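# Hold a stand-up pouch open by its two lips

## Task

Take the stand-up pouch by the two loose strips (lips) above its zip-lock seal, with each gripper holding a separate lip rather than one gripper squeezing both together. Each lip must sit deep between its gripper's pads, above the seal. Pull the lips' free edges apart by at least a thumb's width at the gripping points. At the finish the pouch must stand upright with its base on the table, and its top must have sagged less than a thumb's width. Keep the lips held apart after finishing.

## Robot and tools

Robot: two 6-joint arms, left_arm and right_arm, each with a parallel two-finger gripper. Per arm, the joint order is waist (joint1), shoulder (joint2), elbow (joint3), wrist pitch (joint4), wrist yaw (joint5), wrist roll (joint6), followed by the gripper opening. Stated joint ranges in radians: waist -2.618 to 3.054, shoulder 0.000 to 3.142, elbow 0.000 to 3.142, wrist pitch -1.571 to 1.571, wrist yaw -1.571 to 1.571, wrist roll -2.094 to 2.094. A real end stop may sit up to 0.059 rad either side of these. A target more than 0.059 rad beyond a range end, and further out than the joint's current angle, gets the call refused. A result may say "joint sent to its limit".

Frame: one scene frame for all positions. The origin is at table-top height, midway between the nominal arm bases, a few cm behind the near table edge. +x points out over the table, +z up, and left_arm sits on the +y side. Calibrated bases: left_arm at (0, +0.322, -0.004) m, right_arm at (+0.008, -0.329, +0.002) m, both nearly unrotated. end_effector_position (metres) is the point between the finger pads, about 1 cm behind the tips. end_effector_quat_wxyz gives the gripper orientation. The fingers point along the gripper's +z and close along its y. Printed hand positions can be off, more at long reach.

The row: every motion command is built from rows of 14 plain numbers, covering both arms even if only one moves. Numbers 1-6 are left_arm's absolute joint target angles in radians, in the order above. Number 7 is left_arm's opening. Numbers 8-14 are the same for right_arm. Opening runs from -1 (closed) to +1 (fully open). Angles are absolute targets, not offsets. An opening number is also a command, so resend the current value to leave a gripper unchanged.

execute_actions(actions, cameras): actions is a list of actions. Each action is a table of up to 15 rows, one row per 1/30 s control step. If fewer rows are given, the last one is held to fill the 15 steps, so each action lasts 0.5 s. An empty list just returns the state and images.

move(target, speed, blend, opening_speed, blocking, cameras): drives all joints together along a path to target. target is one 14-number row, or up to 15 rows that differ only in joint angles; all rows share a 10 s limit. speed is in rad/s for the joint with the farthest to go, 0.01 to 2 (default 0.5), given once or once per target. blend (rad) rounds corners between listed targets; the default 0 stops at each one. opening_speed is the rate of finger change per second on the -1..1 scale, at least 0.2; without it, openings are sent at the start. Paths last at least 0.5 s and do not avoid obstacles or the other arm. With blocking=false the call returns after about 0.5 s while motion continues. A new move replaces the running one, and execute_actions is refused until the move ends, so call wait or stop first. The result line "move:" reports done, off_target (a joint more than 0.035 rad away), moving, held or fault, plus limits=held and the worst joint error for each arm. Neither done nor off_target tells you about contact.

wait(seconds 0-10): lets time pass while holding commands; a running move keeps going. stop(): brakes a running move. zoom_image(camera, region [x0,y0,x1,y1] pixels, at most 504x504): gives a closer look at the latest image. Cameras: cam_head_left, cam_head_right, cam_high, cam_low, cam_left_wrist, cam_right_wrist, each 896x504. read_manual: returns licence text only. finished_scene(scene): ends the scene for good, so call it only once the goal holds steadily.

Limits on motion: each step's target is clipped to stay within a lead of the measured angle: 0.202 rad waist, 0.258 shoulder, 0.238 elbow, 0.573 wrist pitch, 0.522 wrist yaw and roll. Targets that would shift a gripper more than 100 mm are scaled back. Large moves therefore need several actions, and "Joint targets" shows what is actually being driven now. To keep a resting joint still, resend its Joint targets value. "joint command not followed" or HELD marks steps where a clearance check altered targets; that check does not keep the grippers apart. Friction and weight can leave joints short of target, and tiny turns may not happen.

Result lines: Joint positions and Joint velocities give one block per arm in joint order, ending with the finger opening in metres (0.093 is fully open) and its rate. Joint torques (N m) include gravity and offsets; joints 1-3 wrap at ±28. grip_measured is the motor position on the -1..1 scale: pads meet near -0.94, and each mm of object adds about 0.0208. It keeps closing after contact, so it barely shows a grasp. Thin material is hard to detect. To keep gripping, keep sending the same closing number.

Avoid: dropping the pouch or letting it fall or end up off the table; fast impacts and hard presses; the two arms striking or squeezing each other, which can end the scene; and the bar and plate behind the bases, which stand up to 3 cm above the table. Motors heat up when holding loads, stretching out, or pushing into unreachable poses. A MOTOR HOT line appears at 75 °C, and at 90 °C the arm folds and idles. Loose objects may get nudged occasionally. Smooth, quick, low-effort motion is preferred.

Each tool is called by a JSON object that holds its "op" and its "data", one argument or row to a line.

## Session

{"op": "execute_actions", "data": {
  "actions": []
}}

Scene clock: 0.00 s.
left_arm: end_effector_position=(+0.0852, +0.1869, +0.1521) grip_measured=+1.000 end_effector_quat_wxyz=(+0.136, -0.024, +0.986, -0.088) | right_arm: end_effector_position=(+0.2826, +0.0575, +0.1922) grip_measured=+1.000 end_effector_quat_wxyz=(+0.297, -0.462, +0.832, -0.083)
Joint names: [waist, shoulder, elbow, wrist pitch, wrist yaw, wrist roll]
Joint positions: left_arm=[-1.238 0.922 0.923 -1.339 -0.199 -1.238 0.093] | right_arm=[1.101 1.994 1.892 -1.045 0.448 -0.011 0.093]
Joint velocities: left_arm=[-0.027 -0.007 0.007 -0.066 0.007 0.022 0] | right_arm=[-0.002 0.002 -0.007 0.037 0.022 0.066 0]
Joint torques (N m): no reading
Heat: left arm: 32 °C; right arm: 32 °C.
Joint targets: left_arm=[-1.238 0.924 0.932 -1.333 -0.197 -1.238] | right_arm=[1.099 1.987 1.900 -1.042 0.449 -0.010]
Tool commands: left_gripper/opening=+1.0 right_gripper/opening=+1.0
camera_calibration:
cam_left_wrist: T_world_to_cam=[[0.0131966, -0.978108, 0.207677, 0.147149], [-0.986087, 0.0216891, 0.16481, 0.0939749], [-0.165706, -0.206962, -0.964214, 0.282472], [0, 0, 0, 1]] pos_world=[0.137533, 0.200351, 0.226315]
cam_right_wrist: T_world_to_cam=[[0.713634, -0.546423, 0.438348, -0.2569], [-0.60062, -0.799319, -0.0185776, 0.25835], [0.360531, -0.250023, -0.898613, 0.168595], [0, 0, 0, 1]] pos_world=[0.277719, 0.108281, 0.268913]

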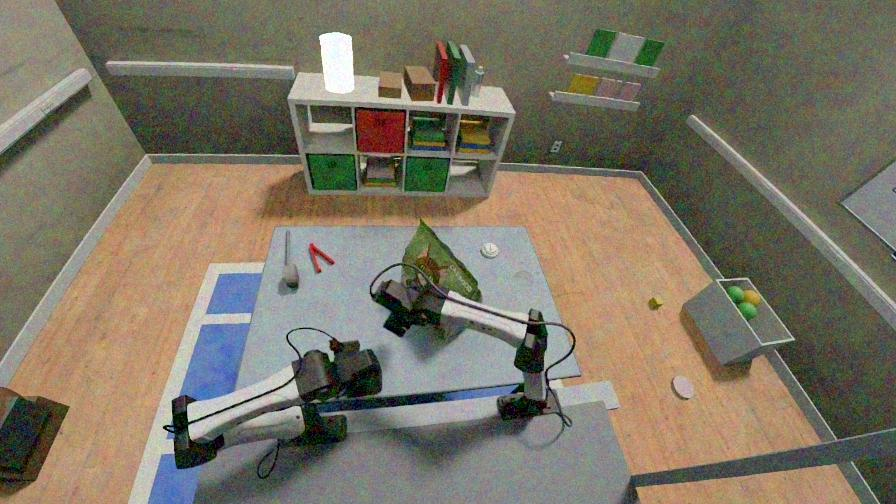

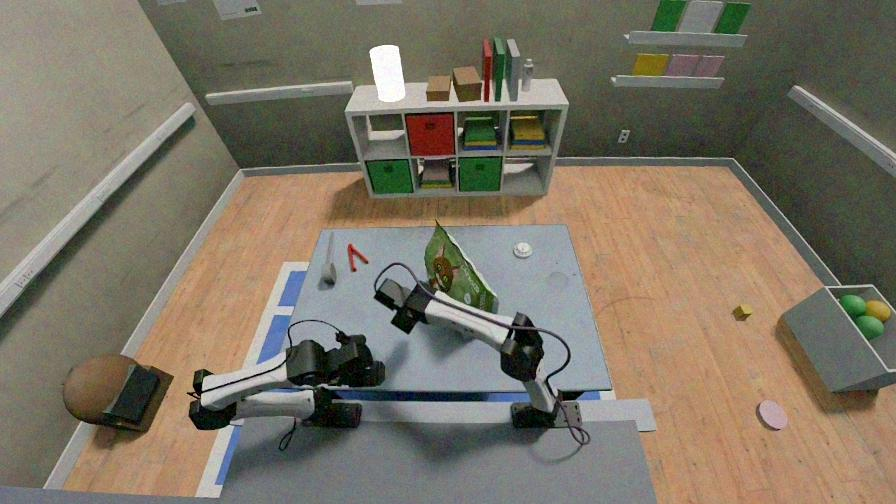

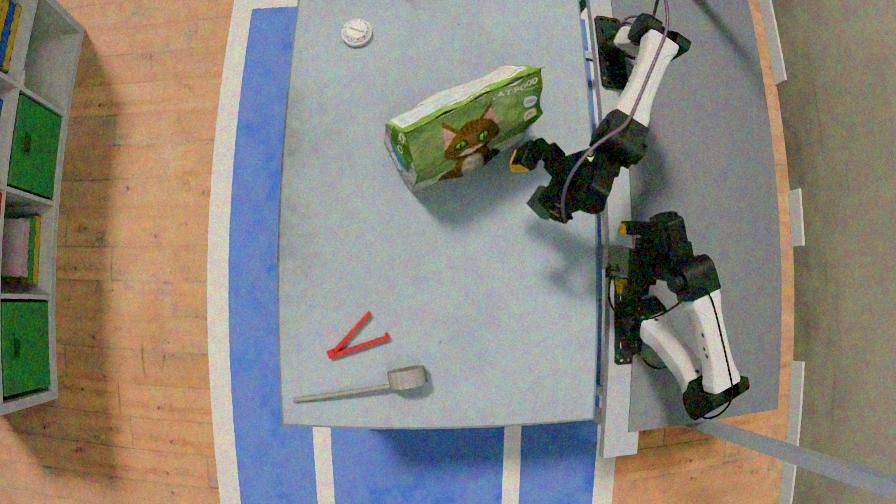

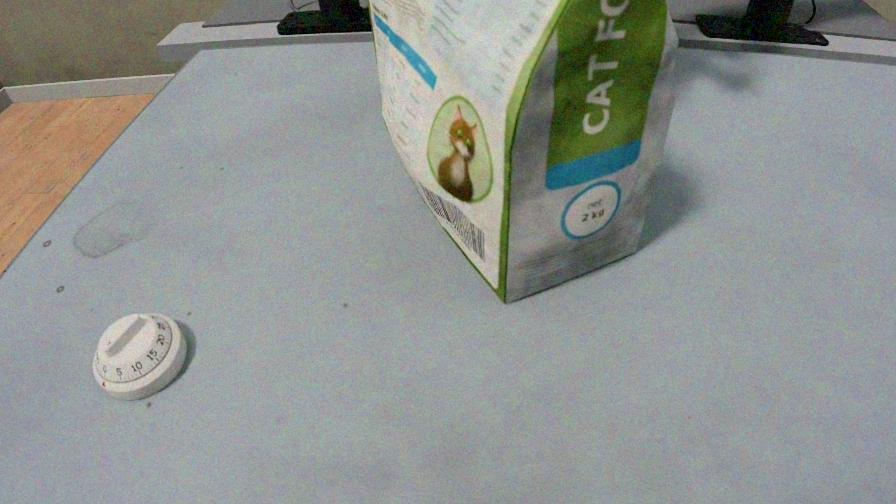

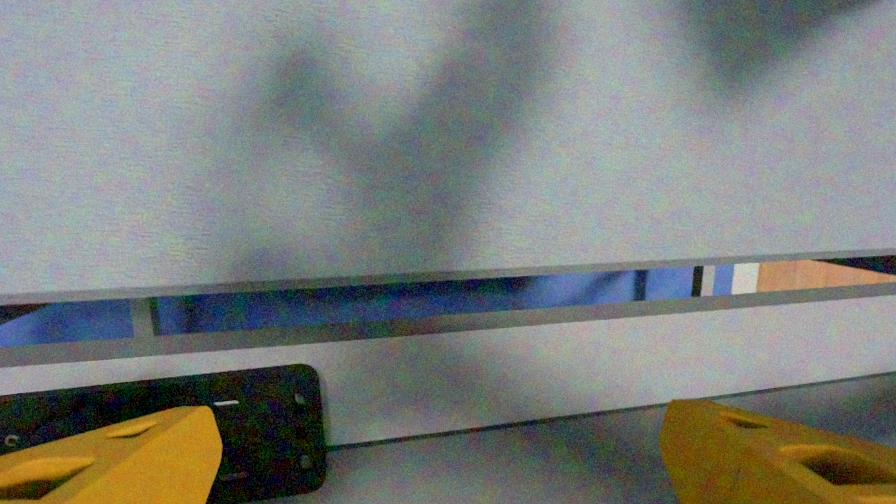

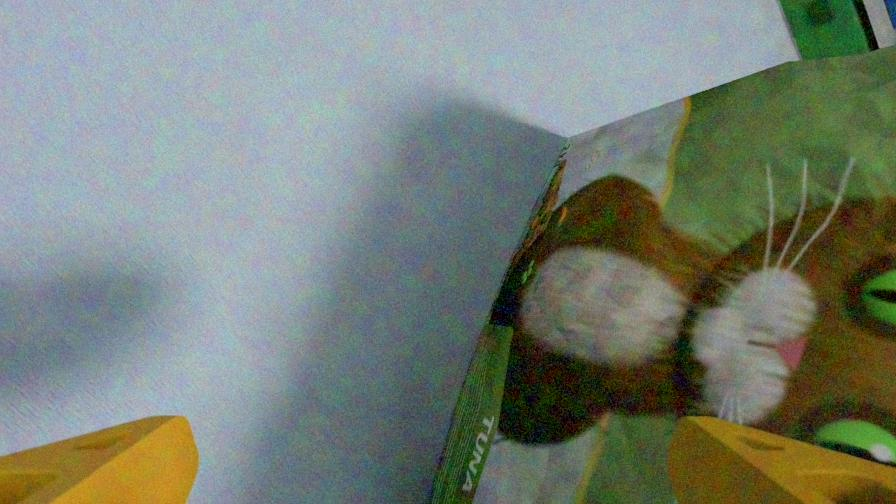

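{"op": "move", "data": {
  "target": [
    [-1.238,0.924,0.932,-1.333,-0.197,-1.238,1,1.08,1.40,1.93,-1.0,0.3,0,-0.3],
    [0.1,1.4,2.2,-1.2,-0.3,-1.0,1,0.713,1.391,1.979,-1.36,0.197,0,-0.3]
  ],
  "blend": 0.15,
  "speed": 0.9,
  "opening_speed": 1
}}

Scene clock: 22.37 s.
left_arm: end_effector_position=(+0.3043, +0.4208, +0.4913) grip_measured=+1.000 end_effector_quat_wxyz=(+0.537, -0.516, +0.655, -0.130) | right_arm: end_effector_position=(+0.2609, -0.1476, +0.3932) grip_measured=-0.298 end_effector_quat_wxyz=(+0.397, -0.290, +0.870, +0.042)
Joint names: [waist, shoulder, elbow, wrist pitch, wrist yaw, wrist roll]
Joint positions: left_arm=[0.095 1.392 2.182 -1.208 -0.297 -1.005 0.093] | right_arm=[0.718 1.393 1.956 -1.353 0.203 -0.01 0.031]
Joint velocities: left_arm=[0.037 -0.017 0.017 -0.037 -0.066 -0.051 0] | right_arm=[0.002 0.012 -0.012 0.037 0.022 -0.007 0]
Joint torques (N m): left_arm=[1.07 -1.55 6.06 2.13 -0.1 0.12] | right_arm=[-0.44 -3.79 6.43 1.95 0.04 0.05]
Heat: left arm: 34 °C; right arm: 37 °C.
Joint targets: left_arm=[0.100 1.400 2.200 -1.200 -0.300 -1.000] | right_arm=[0.713 1.391 1.979 -1.360 0.197 0.000]
move: done
camera_calibration:
cam_left_wrist: T_world_to_cam=[[0.511396, -0.446895, 0.734002, -0.331095], [-0.268411, -0.894475, -0.35759, 0.672825], [0.816352, -0.0141439, -0.577382, 0.124186], [0, 0, 0, 1]] pos_world=[0.248535, 0.455617, 0.555323]
cam_right_wrist: T_world_to_cam=[[0.533717, -0.824648, 0.187354, -0.337028], [-0.750525, -0.563994, -0.344417, 0.287103], [0.389689, 0.0432071, -0.919932, 0.349812], [0, 0, 0, 1]] pos_world=[0.259037, -0.131119, 0.48383]

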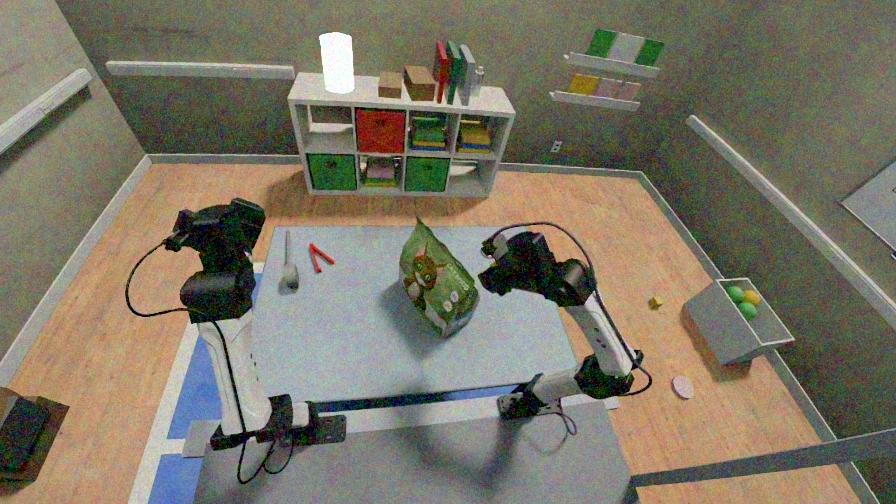

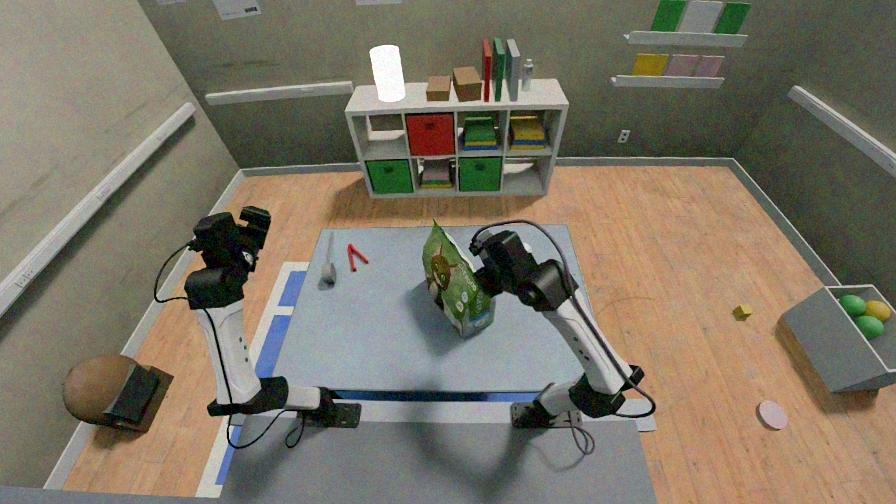

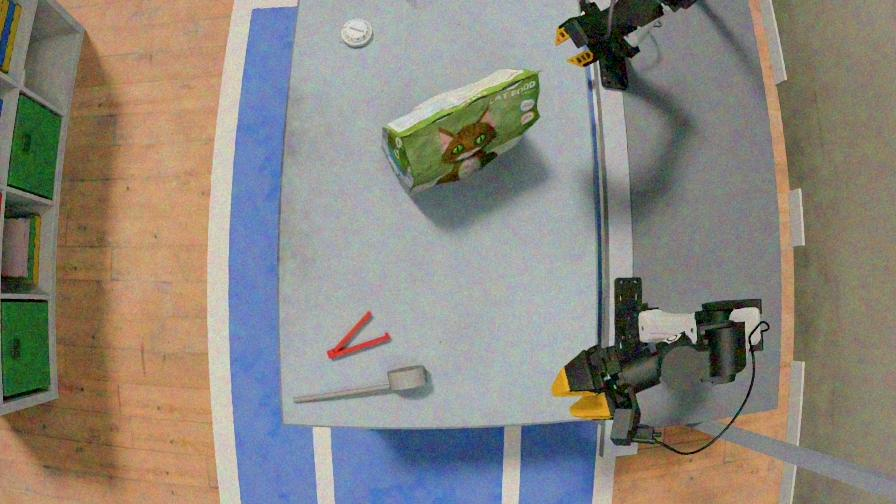

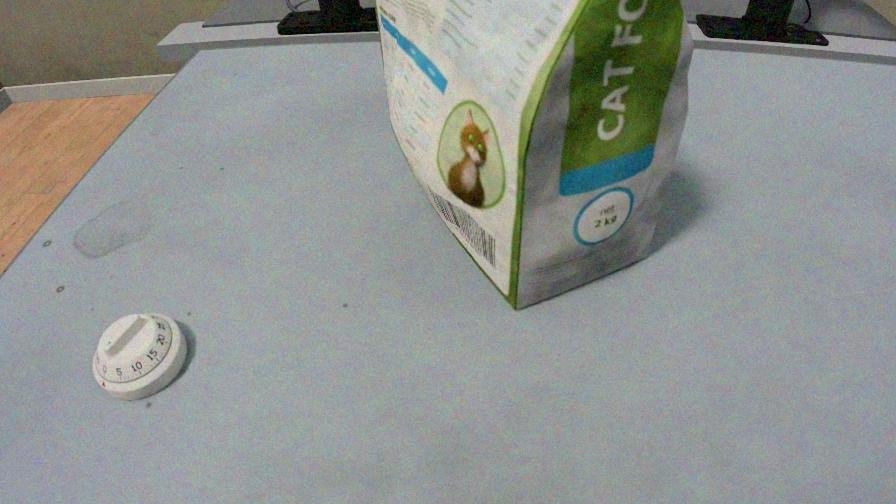

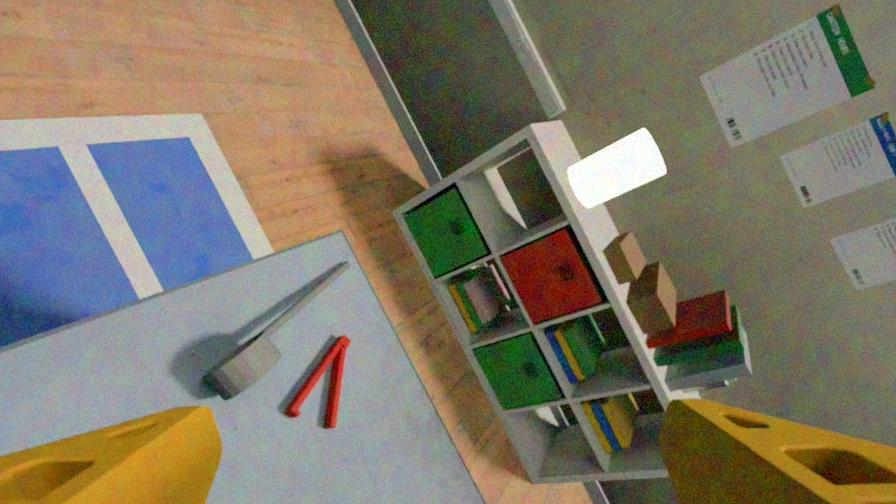

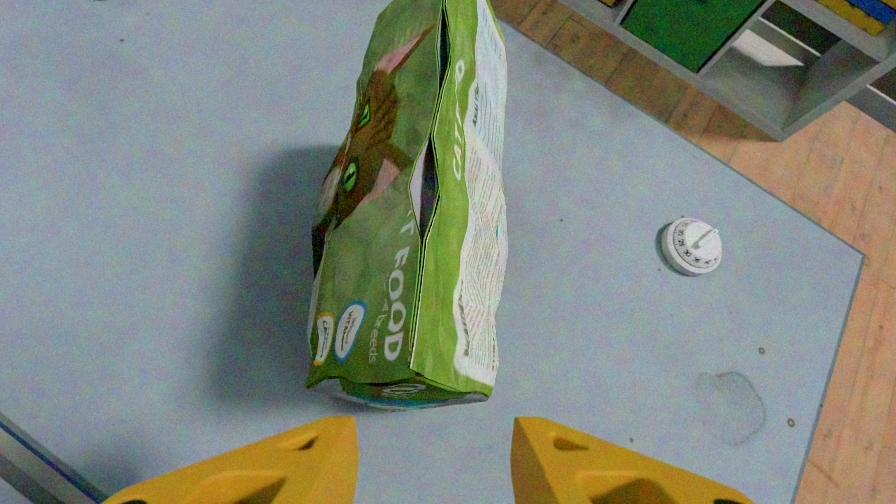

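{"op": "zoom_image", "data": {
  "camera": "cam_right_wrist",
  "region": [300, 0, 560, 420]
}}

{"op": "zoom_image", "data": {
  "camera": "cam_right_wrist",
  "region": [380, 130, 480, 250]
}}

Scaled by 1.200 from the camera's 896x504 image, which has a finer 1280x720 frame.

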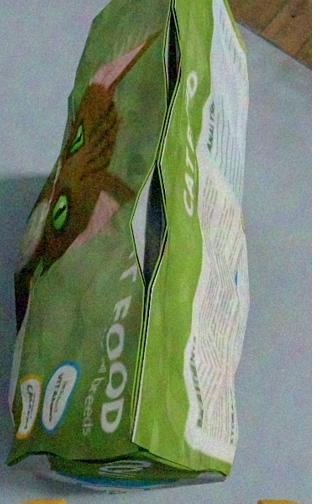

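Scaled by 4.200 from the camera's 896x504 image, which has a finer 1280x720 frame.

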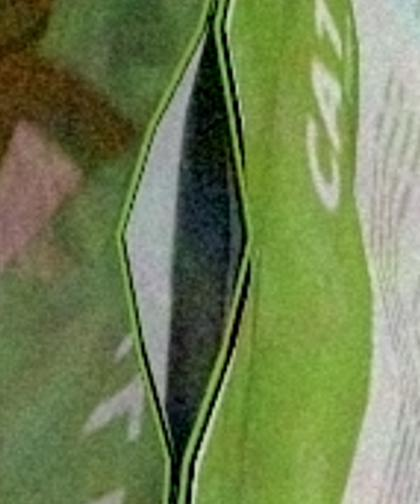

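{"op": "move", "data": {
  "target": [
    [0.1,1.4,2.2,-1.2,-0.3,-1.0,1,0.1,1.5,1.7,-0.7,-0.4,0,0],
    [0.1,1.4,2.2,-1.2,-0.3,-1.0,1,0.105,2.171,1.151,0.809,-0.405,0,0]
  ],
  "blend": 0.15,
  "speed": [0.9,0.7],
  "opening_speed": 1
}}

Scene clock: 64.10 s.
left_arm: end_effector_position=(+0.3043, +0.4208, +0.4913) grip_measured=+1.000 end_effector_quat_wxyz=(+0.537, -0.516, +0.655, -0.129) | right_arm: end_effector_position=(+0.5692, -0.2057, +0.1250) grip_measured=-0.002 end_effector_quat_wxyz=(+0.618, -0.168, +0.746, +0.182)
Joint names: [waist, shoulder, elbow, wrist pitch, wrist yaw, wrist roll]
Joint positions: left_arm=[0.095 1.392 2.182 -1.208 -0.297 -1.004 0.093] | right_arm=[0.103 2.162 1.158 0.798 -0.399 -0.009 0.045]
Joint velocities: left_arm=[0.007 -0.002 -0.002 0.051 0.051 -0.081 0] | right_arm=[-0.002 -0.007 -0.022 -0.022 0.022 -0.022 0]
Joint torques (N m): left_arm=[1.02 -1.44 6.23 2.13 -0.11 0.13] | right_arm=[0.18 -9.74 4.9 2.62 -0.16 -0.01]
Heat: left arm: 37 °C; right arm: 36 °C.
Joint targets: left_arm=[0.100 1.400 2.200 -1.200 -0.300 -1.000] | right_arm=[0.105 2.171 1.151 0.809 -0.405 0.000]
move: done
camera_calibration:
cam_left_wrist: T_world_to_cam=[[0.511519, -0.447826, 0.733349, -0.33042], [-0.268967, -0.894012, -0.358329, 0.673162], [0.816091, -0.0139543, -0.577754, 0.124368], [0, 0, 0, 1]] pos_world=[0.248578, 0.45558, 0.555381]
cam_right_wrist: T_world_to_cam=[[0.459402, -0.887268, -0.041282, -0.441202], [-0.534277, -0.238907, -0.810846, 0.395343], [0.709576, 0.394561, -0.583801, -0.166376], [0, 0, 0, 1]] pos_world=[0.531968, -0.231369, 0.205218]

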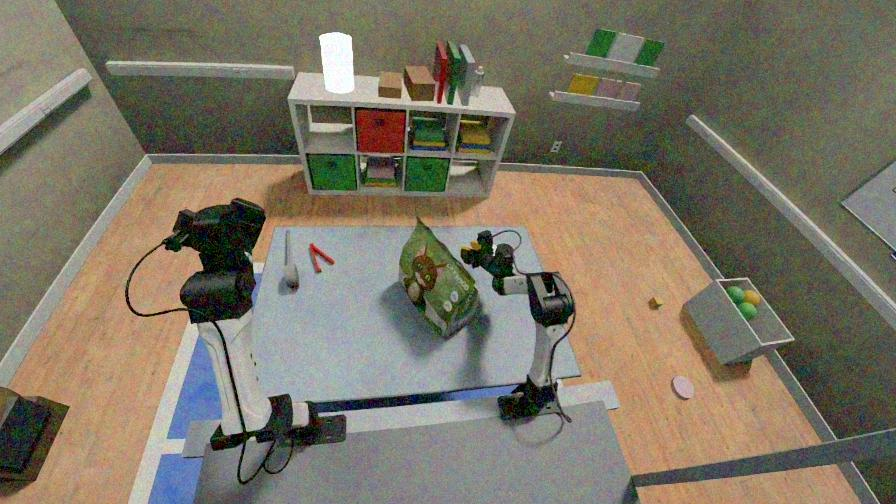

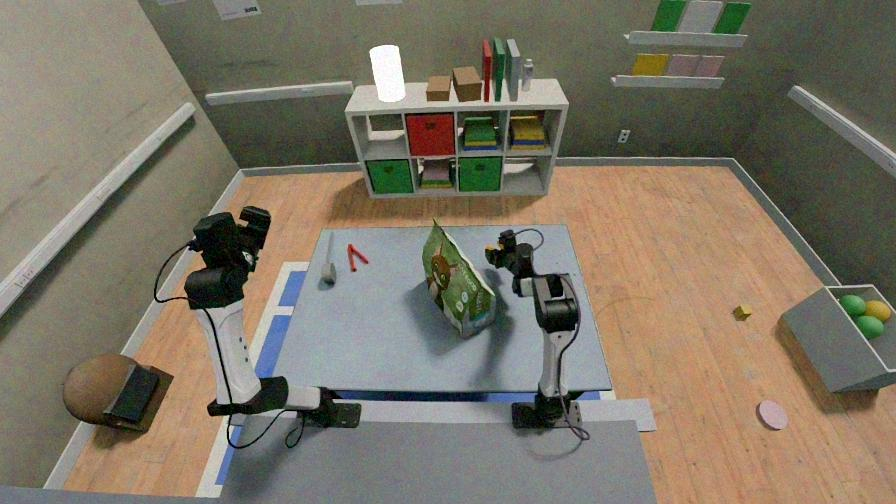

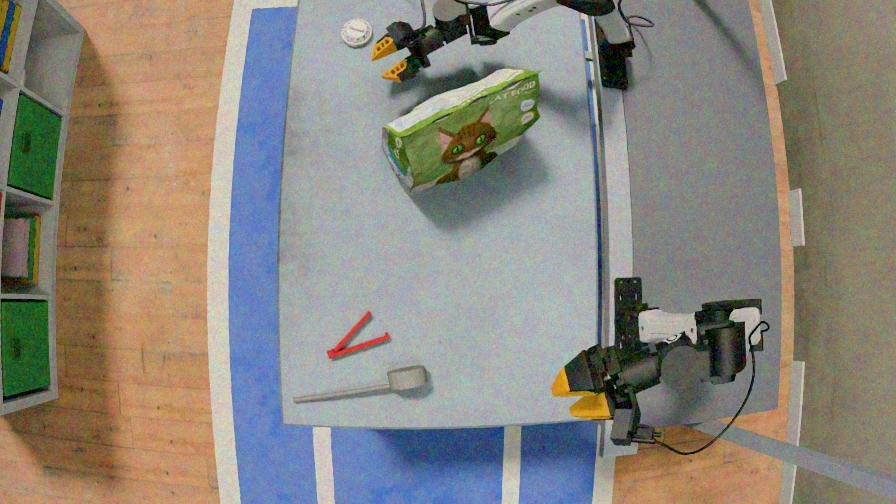

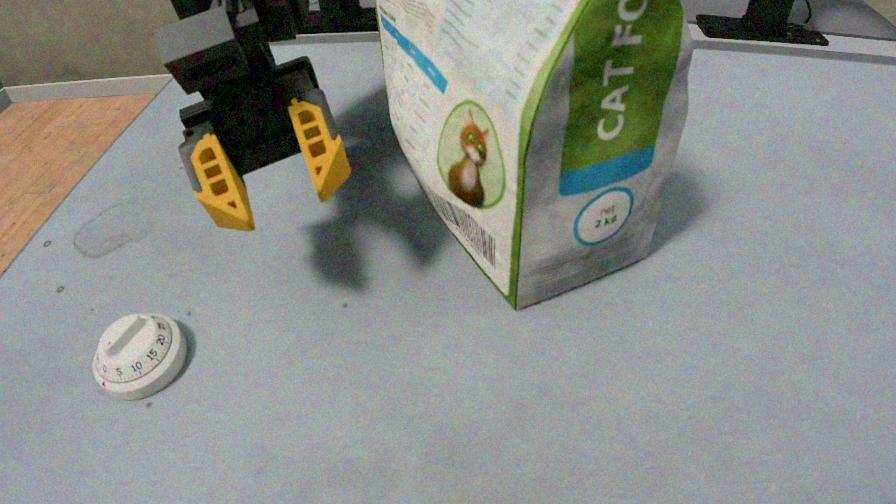

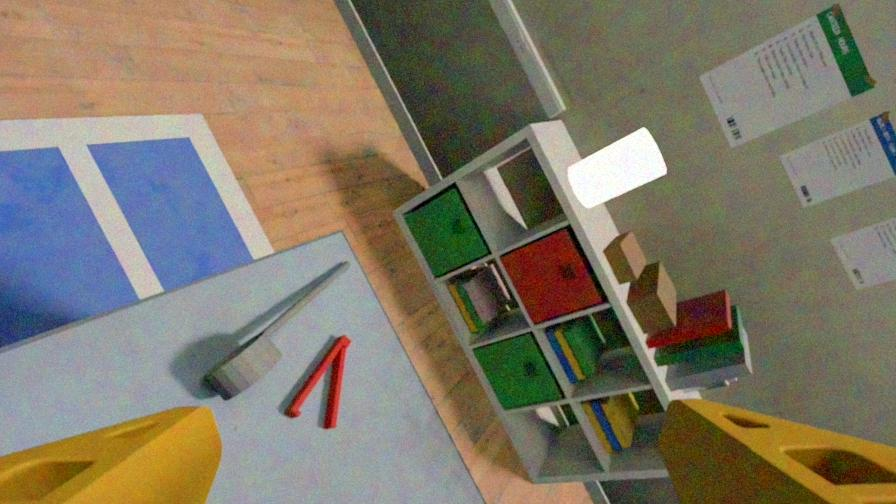

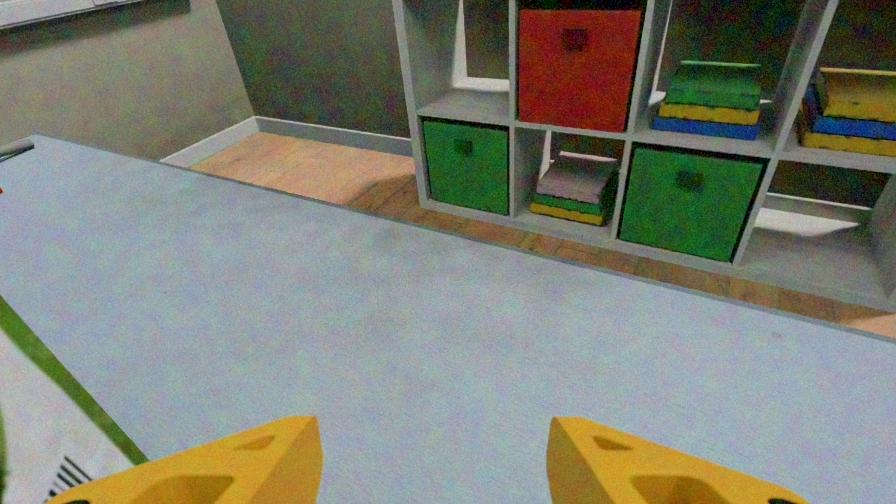

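{"op": "move", "data": {
  "target": [
    [0.1,1.4,2.2,-1.2,-0.3,-1.0,1,0.07,2.086,0.998,0.874,-0.44,0,0],
    [0.1,1.4,2.2,-1.2,-0.3,-1.0,1,0.405,2.016,0.877,0.939,-0.111,0,0]
  ],
  "speed": [0.4,0.13],
  "cameras": ["cam_high","cam_low","cam_head_right","cam_right_wrist"]
}}

Scene clock: 72.90 s.
left_arm: end_effector_position=(+0.3043, +0.4208, +0.4913) grip_measured=+1.000 end_effector_quat_wxyz=(+0.537, -0.516, +0.655, -0.129) | right_arm: end_effector_position=(+0.4978, -0.1306, +0.1083) grip_measured=-0.002 end_effector_quat_wxyz=(+0.619, -0.162, +0.757, +0.131)
Joint names: [waist, shoulder, elbow, wrist pitch, wrist yaw, wrist roll]
Joint positions: left_arm=[0.095 1.392 2.182 -1.208 -0.297 -1.004 0.093] | right_arm=[0.368 2.045 0.89 0.935 -0.051 -0.009 0.045]
Joint velocities: left_arm=[-0.012 -0.012 -0.002 -0.037 -0.022 0.037 0] | right_arm=[-0.012 -0.007 -0.007 -0.022 0.037 -0.007 0.001]
Joint torques (N m): left_arm=[1.05 -1.51 6.17 2.13 -0.09 0.1] | right_arm=[2.93 -11.67 3.9 2.61 -0.73 0.02]
Heat: left arm: 38 °C; right arm: 38 °C.
Joint targets: left_arm=[0.100 1.400 2.200 -1.200 -0.300 -1.000] | right_arm=[0.405 2.016 0.877 0.939 -0.111 0.000]
move: off_target (right_arm); right_arm: the wrist yaw is farthest, 0.060 rad from its target
camera_calibration:
cam_right_wrist: T_world_to_cam=[[0.390212, -0.920352, 0.0262305, -0.31966], [-0.550363, -0.255993, -0.794713, 0.365736], [0.73813, 0.29567, -0.606418, -0.179785], [0, 0, 0, 1]] pos_world=[0.458727, -0.147417, 0.190014]
Images, in order (width x height): cam_head_right 896x504, cam_high 896x504, cam_low 896x504, cam_right_wrist 896x504.

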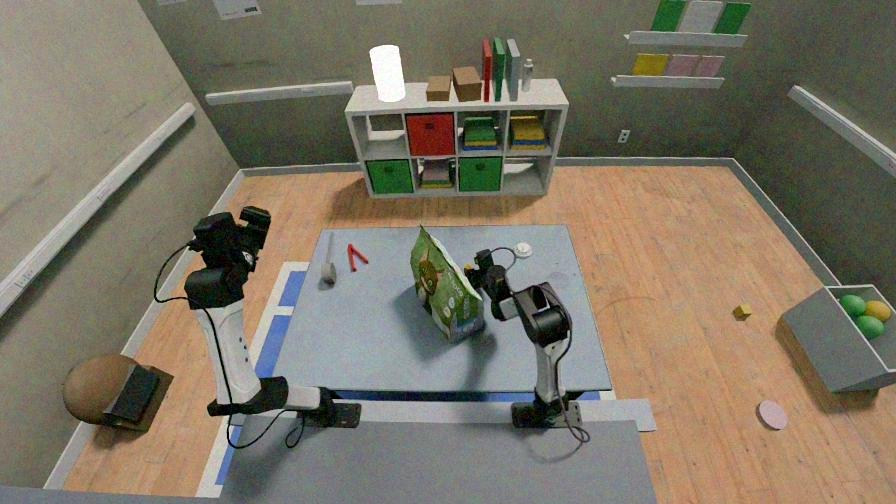

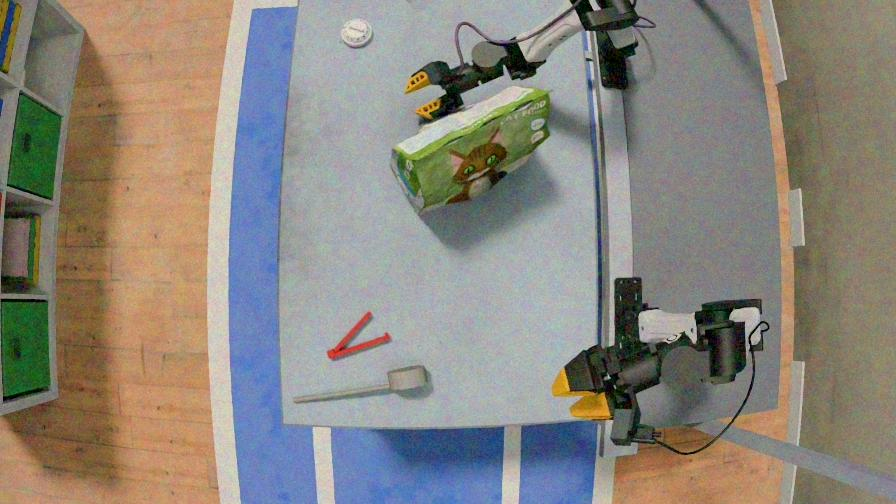

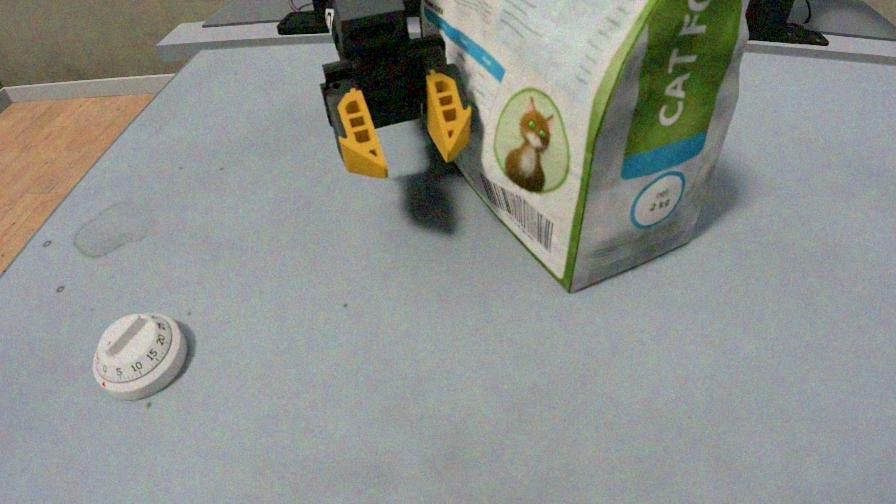

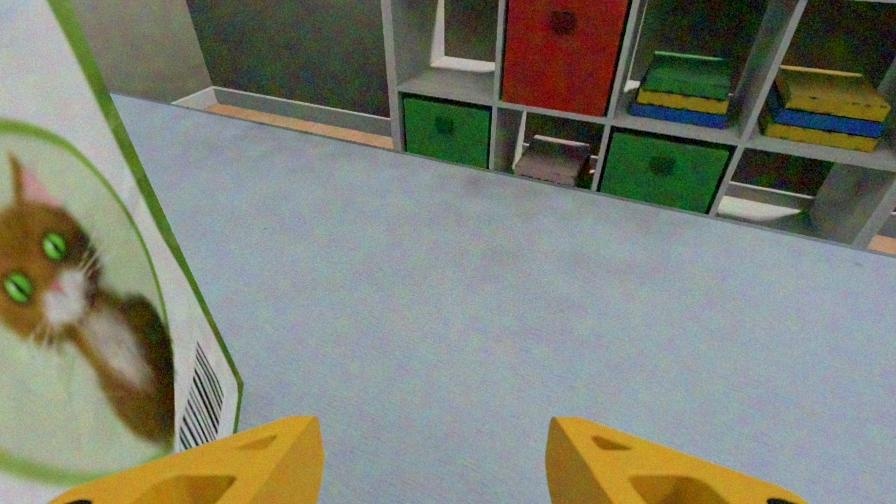

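{"op": "move", "data": {
  "target": [0.1,1.4,2.2,-1.2,-0.3,-1.0,1,0.645,1.966,0.79,0.986,0.10,0,0],
  "speed": 0.14,
  "cameras": ["cam_high","cam_low","cam_head_right"]
}}

Scene clock: 77.83 s.
left_arm: end_effector_position=(+0.3043, +0.4208, +0.4913) grip_measured=+1.000 end_effector_quat_wxyz=(+0.537, -0.516, +0.655, -0.129) | right_arm: end_effector_position=(+0.4393, -0.0603, +0.1112) grip_measured=-0.002 end_effector_quat_wxyz=(+0.626, -0.186, +0.747, +0.124)
Joint names: [waist, shoulder, elbow, wrist pitch, wrist yaw, wrist roll]
Joint positions: left_arm=[0.095 1.392 2.182 -1.208 -0.297 -1.004 0.093] | right_arm=[0.609 1.992 0.802 0.98 0.164 -0.009 0.045]
Joint velocities: left_arm=[0.002 0.002 -0.002 0.037 0.022 -0.037 0] | right_arm=[-0.027 0.002 -0.007 -0.037 0.11 -0.007 -0.001]
Joint torques (N m): left_arm=[1.1 -1.5 6.17 2.15 -0.12 0.13] | right_arm=[2.93 -10.65 3.78 2.63 -0.72 0]
Heat: left arm: 38 °C; right arm: 39 °C.
Joint targets: left_arm=[0.100 1.400 2.200 -1.200 -0.300 -1.000] | right_arm=[0.645 1.966 0.790 0.986 0.100 0.000]
move: off_target (right_arm); right_arm: the wrist yaw is farthest, 0.064 rad from its target
Images, in order (width x height): cam_head_right 896x504, cam_high 896x504, cam_low 896x504.

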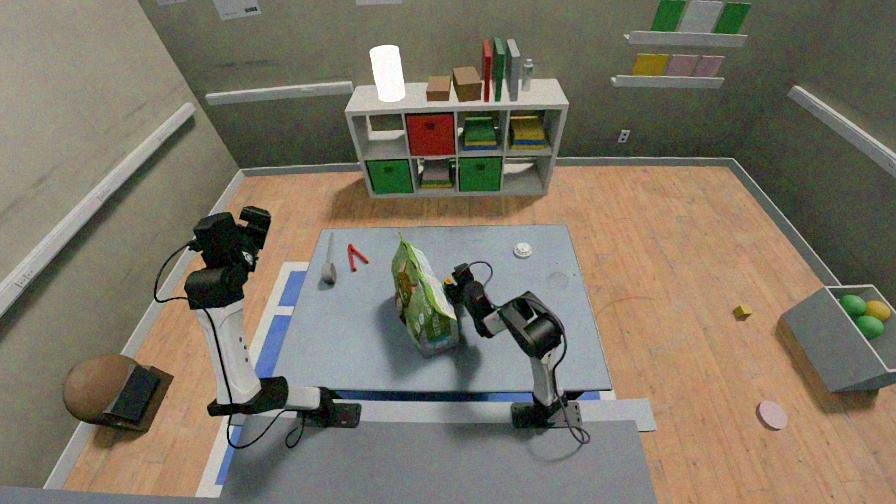

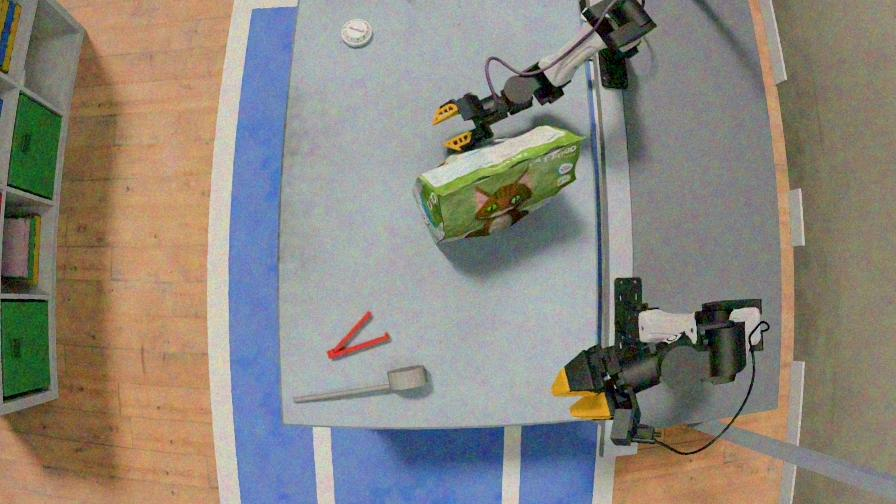

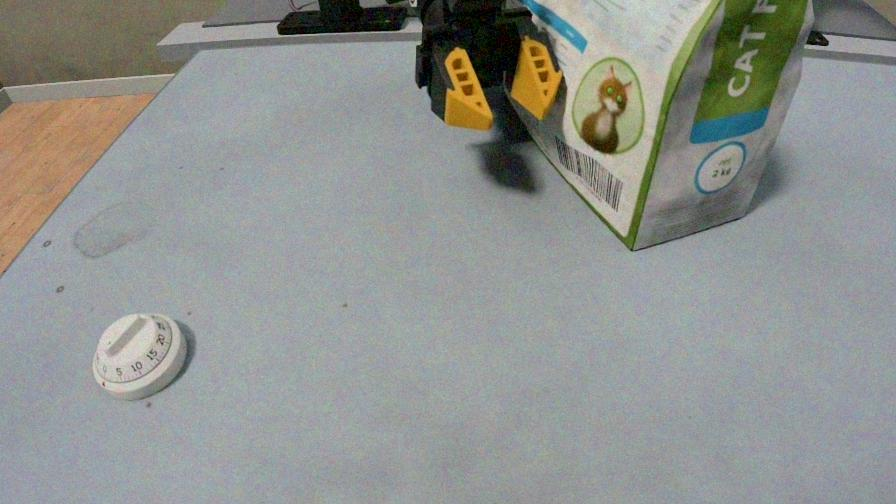

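{"op": "move", "data": {
  "target": [
    [0.1,1.4,2.2,-1.2,-0.3,-1.0,1,0.45,2.04,0.9,0.94,-0.05,0,-0.3],
    [0.1,1.4,2.2,-1.2,-0.3,-1.0,1,0.3,1.3,1.7,-0.8,0,0,-0.3],
    [0.1,1.4,2.2,-1.2,-0.3,-1.0,1,1.18,1.421,2.02,-1.447,0.52,0.528,-0.3]
  ],
  "blend": [0.05,0.2,0],
  "speed": [0.3,0.9,0.9],
  "opening_speed": 0.5,
  "cameras": ["cam_high","cam_low","cam_right_wrist"]
}}

{"op": "zoom_image", "data": {
  "camera": "cam_right_wrist",
  "region": [300, 0, 600, 420]
}}

Scene clock: 92.00 s.
left_arm: end_effector_position=(+0.3043, +0.4208, +0.4913) grip_measured=+1.000 end_effector_quat_wxyz=(+0.537, -0.516, +0.655, -0.129) | right_arm: end_effector_position=(+0.1891, -0.0902, +0.4002) grip_measured=-0.298 end_effector_quat_wxyz=(+0.412, -0.209, +0.882, +0.097)
Joint names: [waist, shoulder, elbow, wrist pitch, wrist yaw, wrist roll]
Joint positions: left_arm=[0.095 1.392 2.182 -1.208 -0.297 -1.004 0.093] | right_arm=[1.177 1.412 1.998 -1.439 0.512 0.518 0.031]
Joint velocities: left_arm=[-0.002 0.022 0.007 -0.095 -0.022 0.037 0] | right_arm=[0.017 -0.007 -0.022 0.037 0.066 -0.081 -0.001]
Joint torques (N m): left_arm=[1.09 -1.52 6.17 2.15 -0.1 0.1] | right_arm=[0.23 -2.82 6.26 1.79 0.42 0.1]
Heat: left arm: 39 °C; right arm: 40 °C.
Joint targets: left_arm=[0.100 1.400 2.200 -1.200 -0.300 -1.000] | right_arm=[1.180 1.421 2.020 -1.447 0.520 0.528]
move: done
camera_calibration:
cam_right_wrist: T_world_to_cam=[[0.444075, -0.895489, 0.0299506, -0.179076], [-0.811688, -0.416224, -0.40978, 0.318991], [0.379419, 0.157662, -0.911693, 0.390736], [0, 0, 0, 1]] pos_world=[0.190192, -0.0891935, 0.492311]
Images, in order (width x height): cam_high 896x504, cam_low 896x504, cam_right_wrist 896x504.

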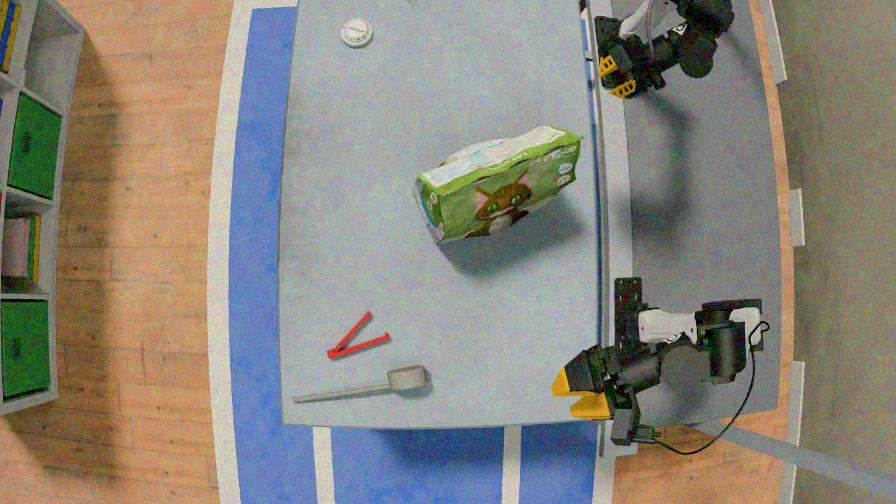

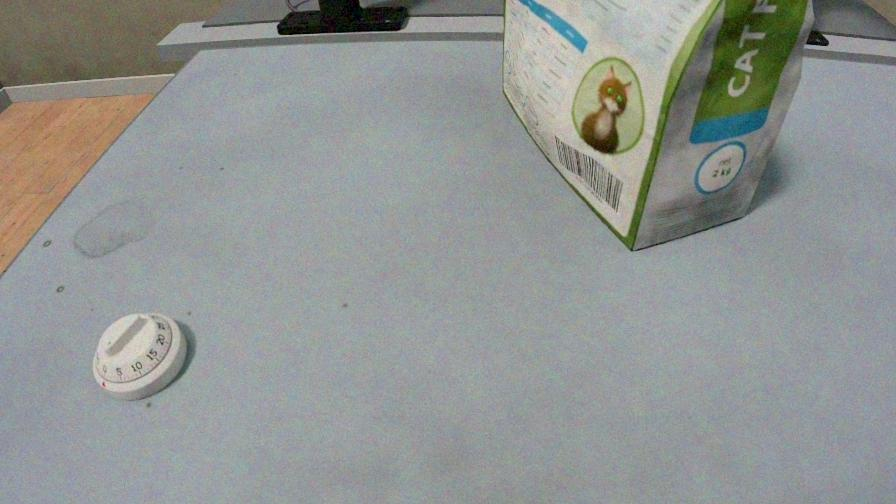

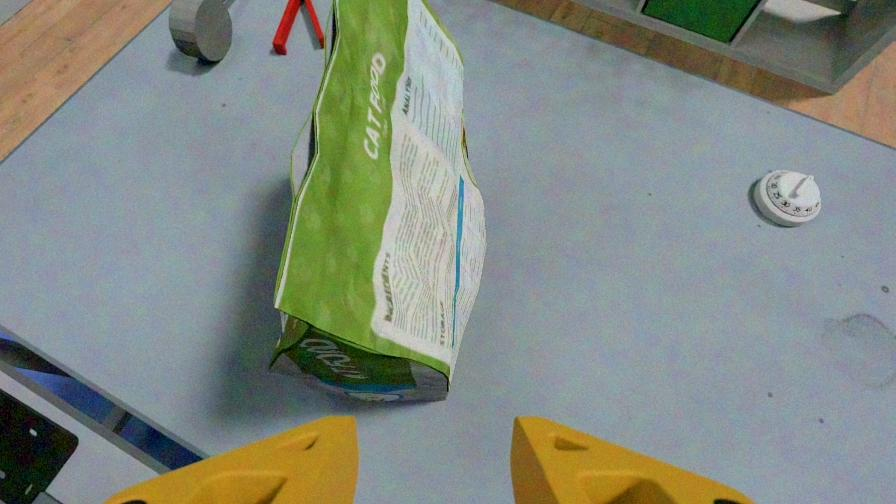

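Scaled by 1.200 from the camera's 896x504 image, which has a finer 1280x720 frame.

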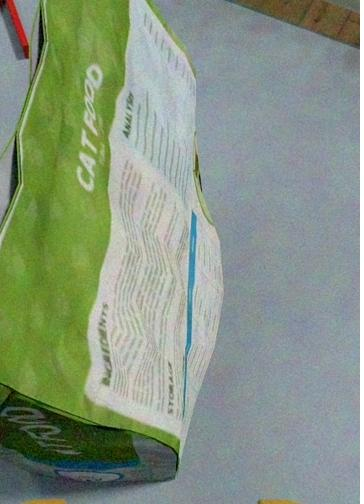

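{"op": "move", "data": {
  "target": [0.1,1.4,2.2,-1.2,-0.3,-1.0,1,1.30,1.69,2.30,-1.51,0.595,0.637,-0.3],
  "speed": 0.6,
  "cameras": ["cam_right_wrist"]
}}

{"op": "zoom_image", "data": {
  "camera": "cam_right_wrist",
  "region": [300, 0, 600, 420]
}}

Scene clock: 99.60 s.
left_arm: end_effector_position=(+0.3043, +0.4208, +0.4913) grip_measured=+1.000 end_effector_quat_wxyz=(+0.537, -0.516, +0.655, -0.129) | right_arm: end_effector_position=(+0.1846, -0.0165, +0.4002) grip_measured=-0.298 end_effector_quat_wxyz=(+0.411, -0.209, +0.882, +0.098)
Joint names: [waist, shoulder, elbow, wrist pitch, wrist yaw, wrist roll]
Joint positions: left_arm=[0.095 1.392 2.182 -1.208 -0.297 -1.004 0.093] | right_arm=[1.298 1.687 2.279 -1.501 0.586 0.626 0.031]
Joint velocities: left_arm=[-0.017 0.007 -0.007 -0.037 -0.007 0.037 0] | right_arm=[0.012 -0.012 0.002 -0.081 -0.081 -0.051 0]
Joint torques (N m): left_arm=[1.17 -1.51 6.09 2.12 -0.12 0.07] | right_arm=[0.05 -5.46 6.2 1.71 0.47 0.09]
Heat: left arm: 40 °C; right arm: 39 °C.
Joint targets: left_arm=[0.100 1.400 2.200 -1.200 -0.300 -1.000] | right_arm=[1.300 1.690 2.300 -1.510 0.595 0.637]
move: done
camera_calibration:
cam_right_wrist: T_world_to_cam=[[0.44613, -0.894508, 0.0287005, -0.110955], [-0.811263, -0.417738, -0.40908, 0.345643], [0.377915, 0.159219, -0.912047, 0.381313], [0, 0, 0, 1]] pos_world=[0.185804, -0.0155746, 0.492355]
Images, in order (width x height): cam_right_wrist 896x504.

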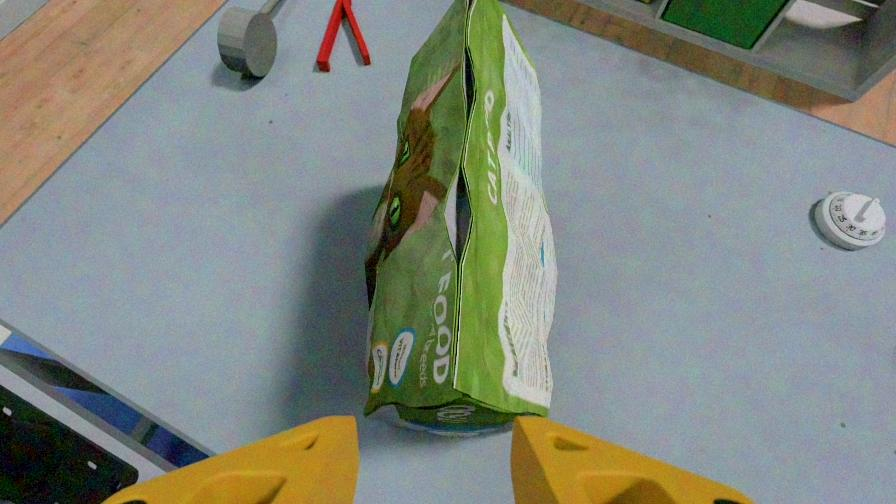

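Scaled by 1.200 from the camera's 896x504 image, which has a finer 1280x720 frame.

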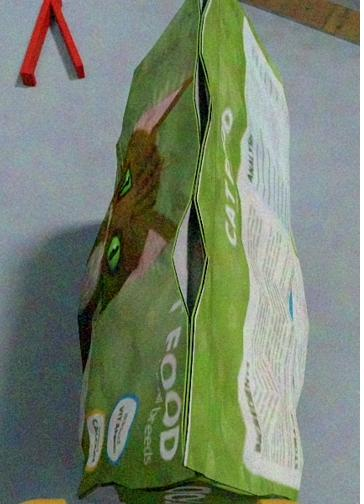

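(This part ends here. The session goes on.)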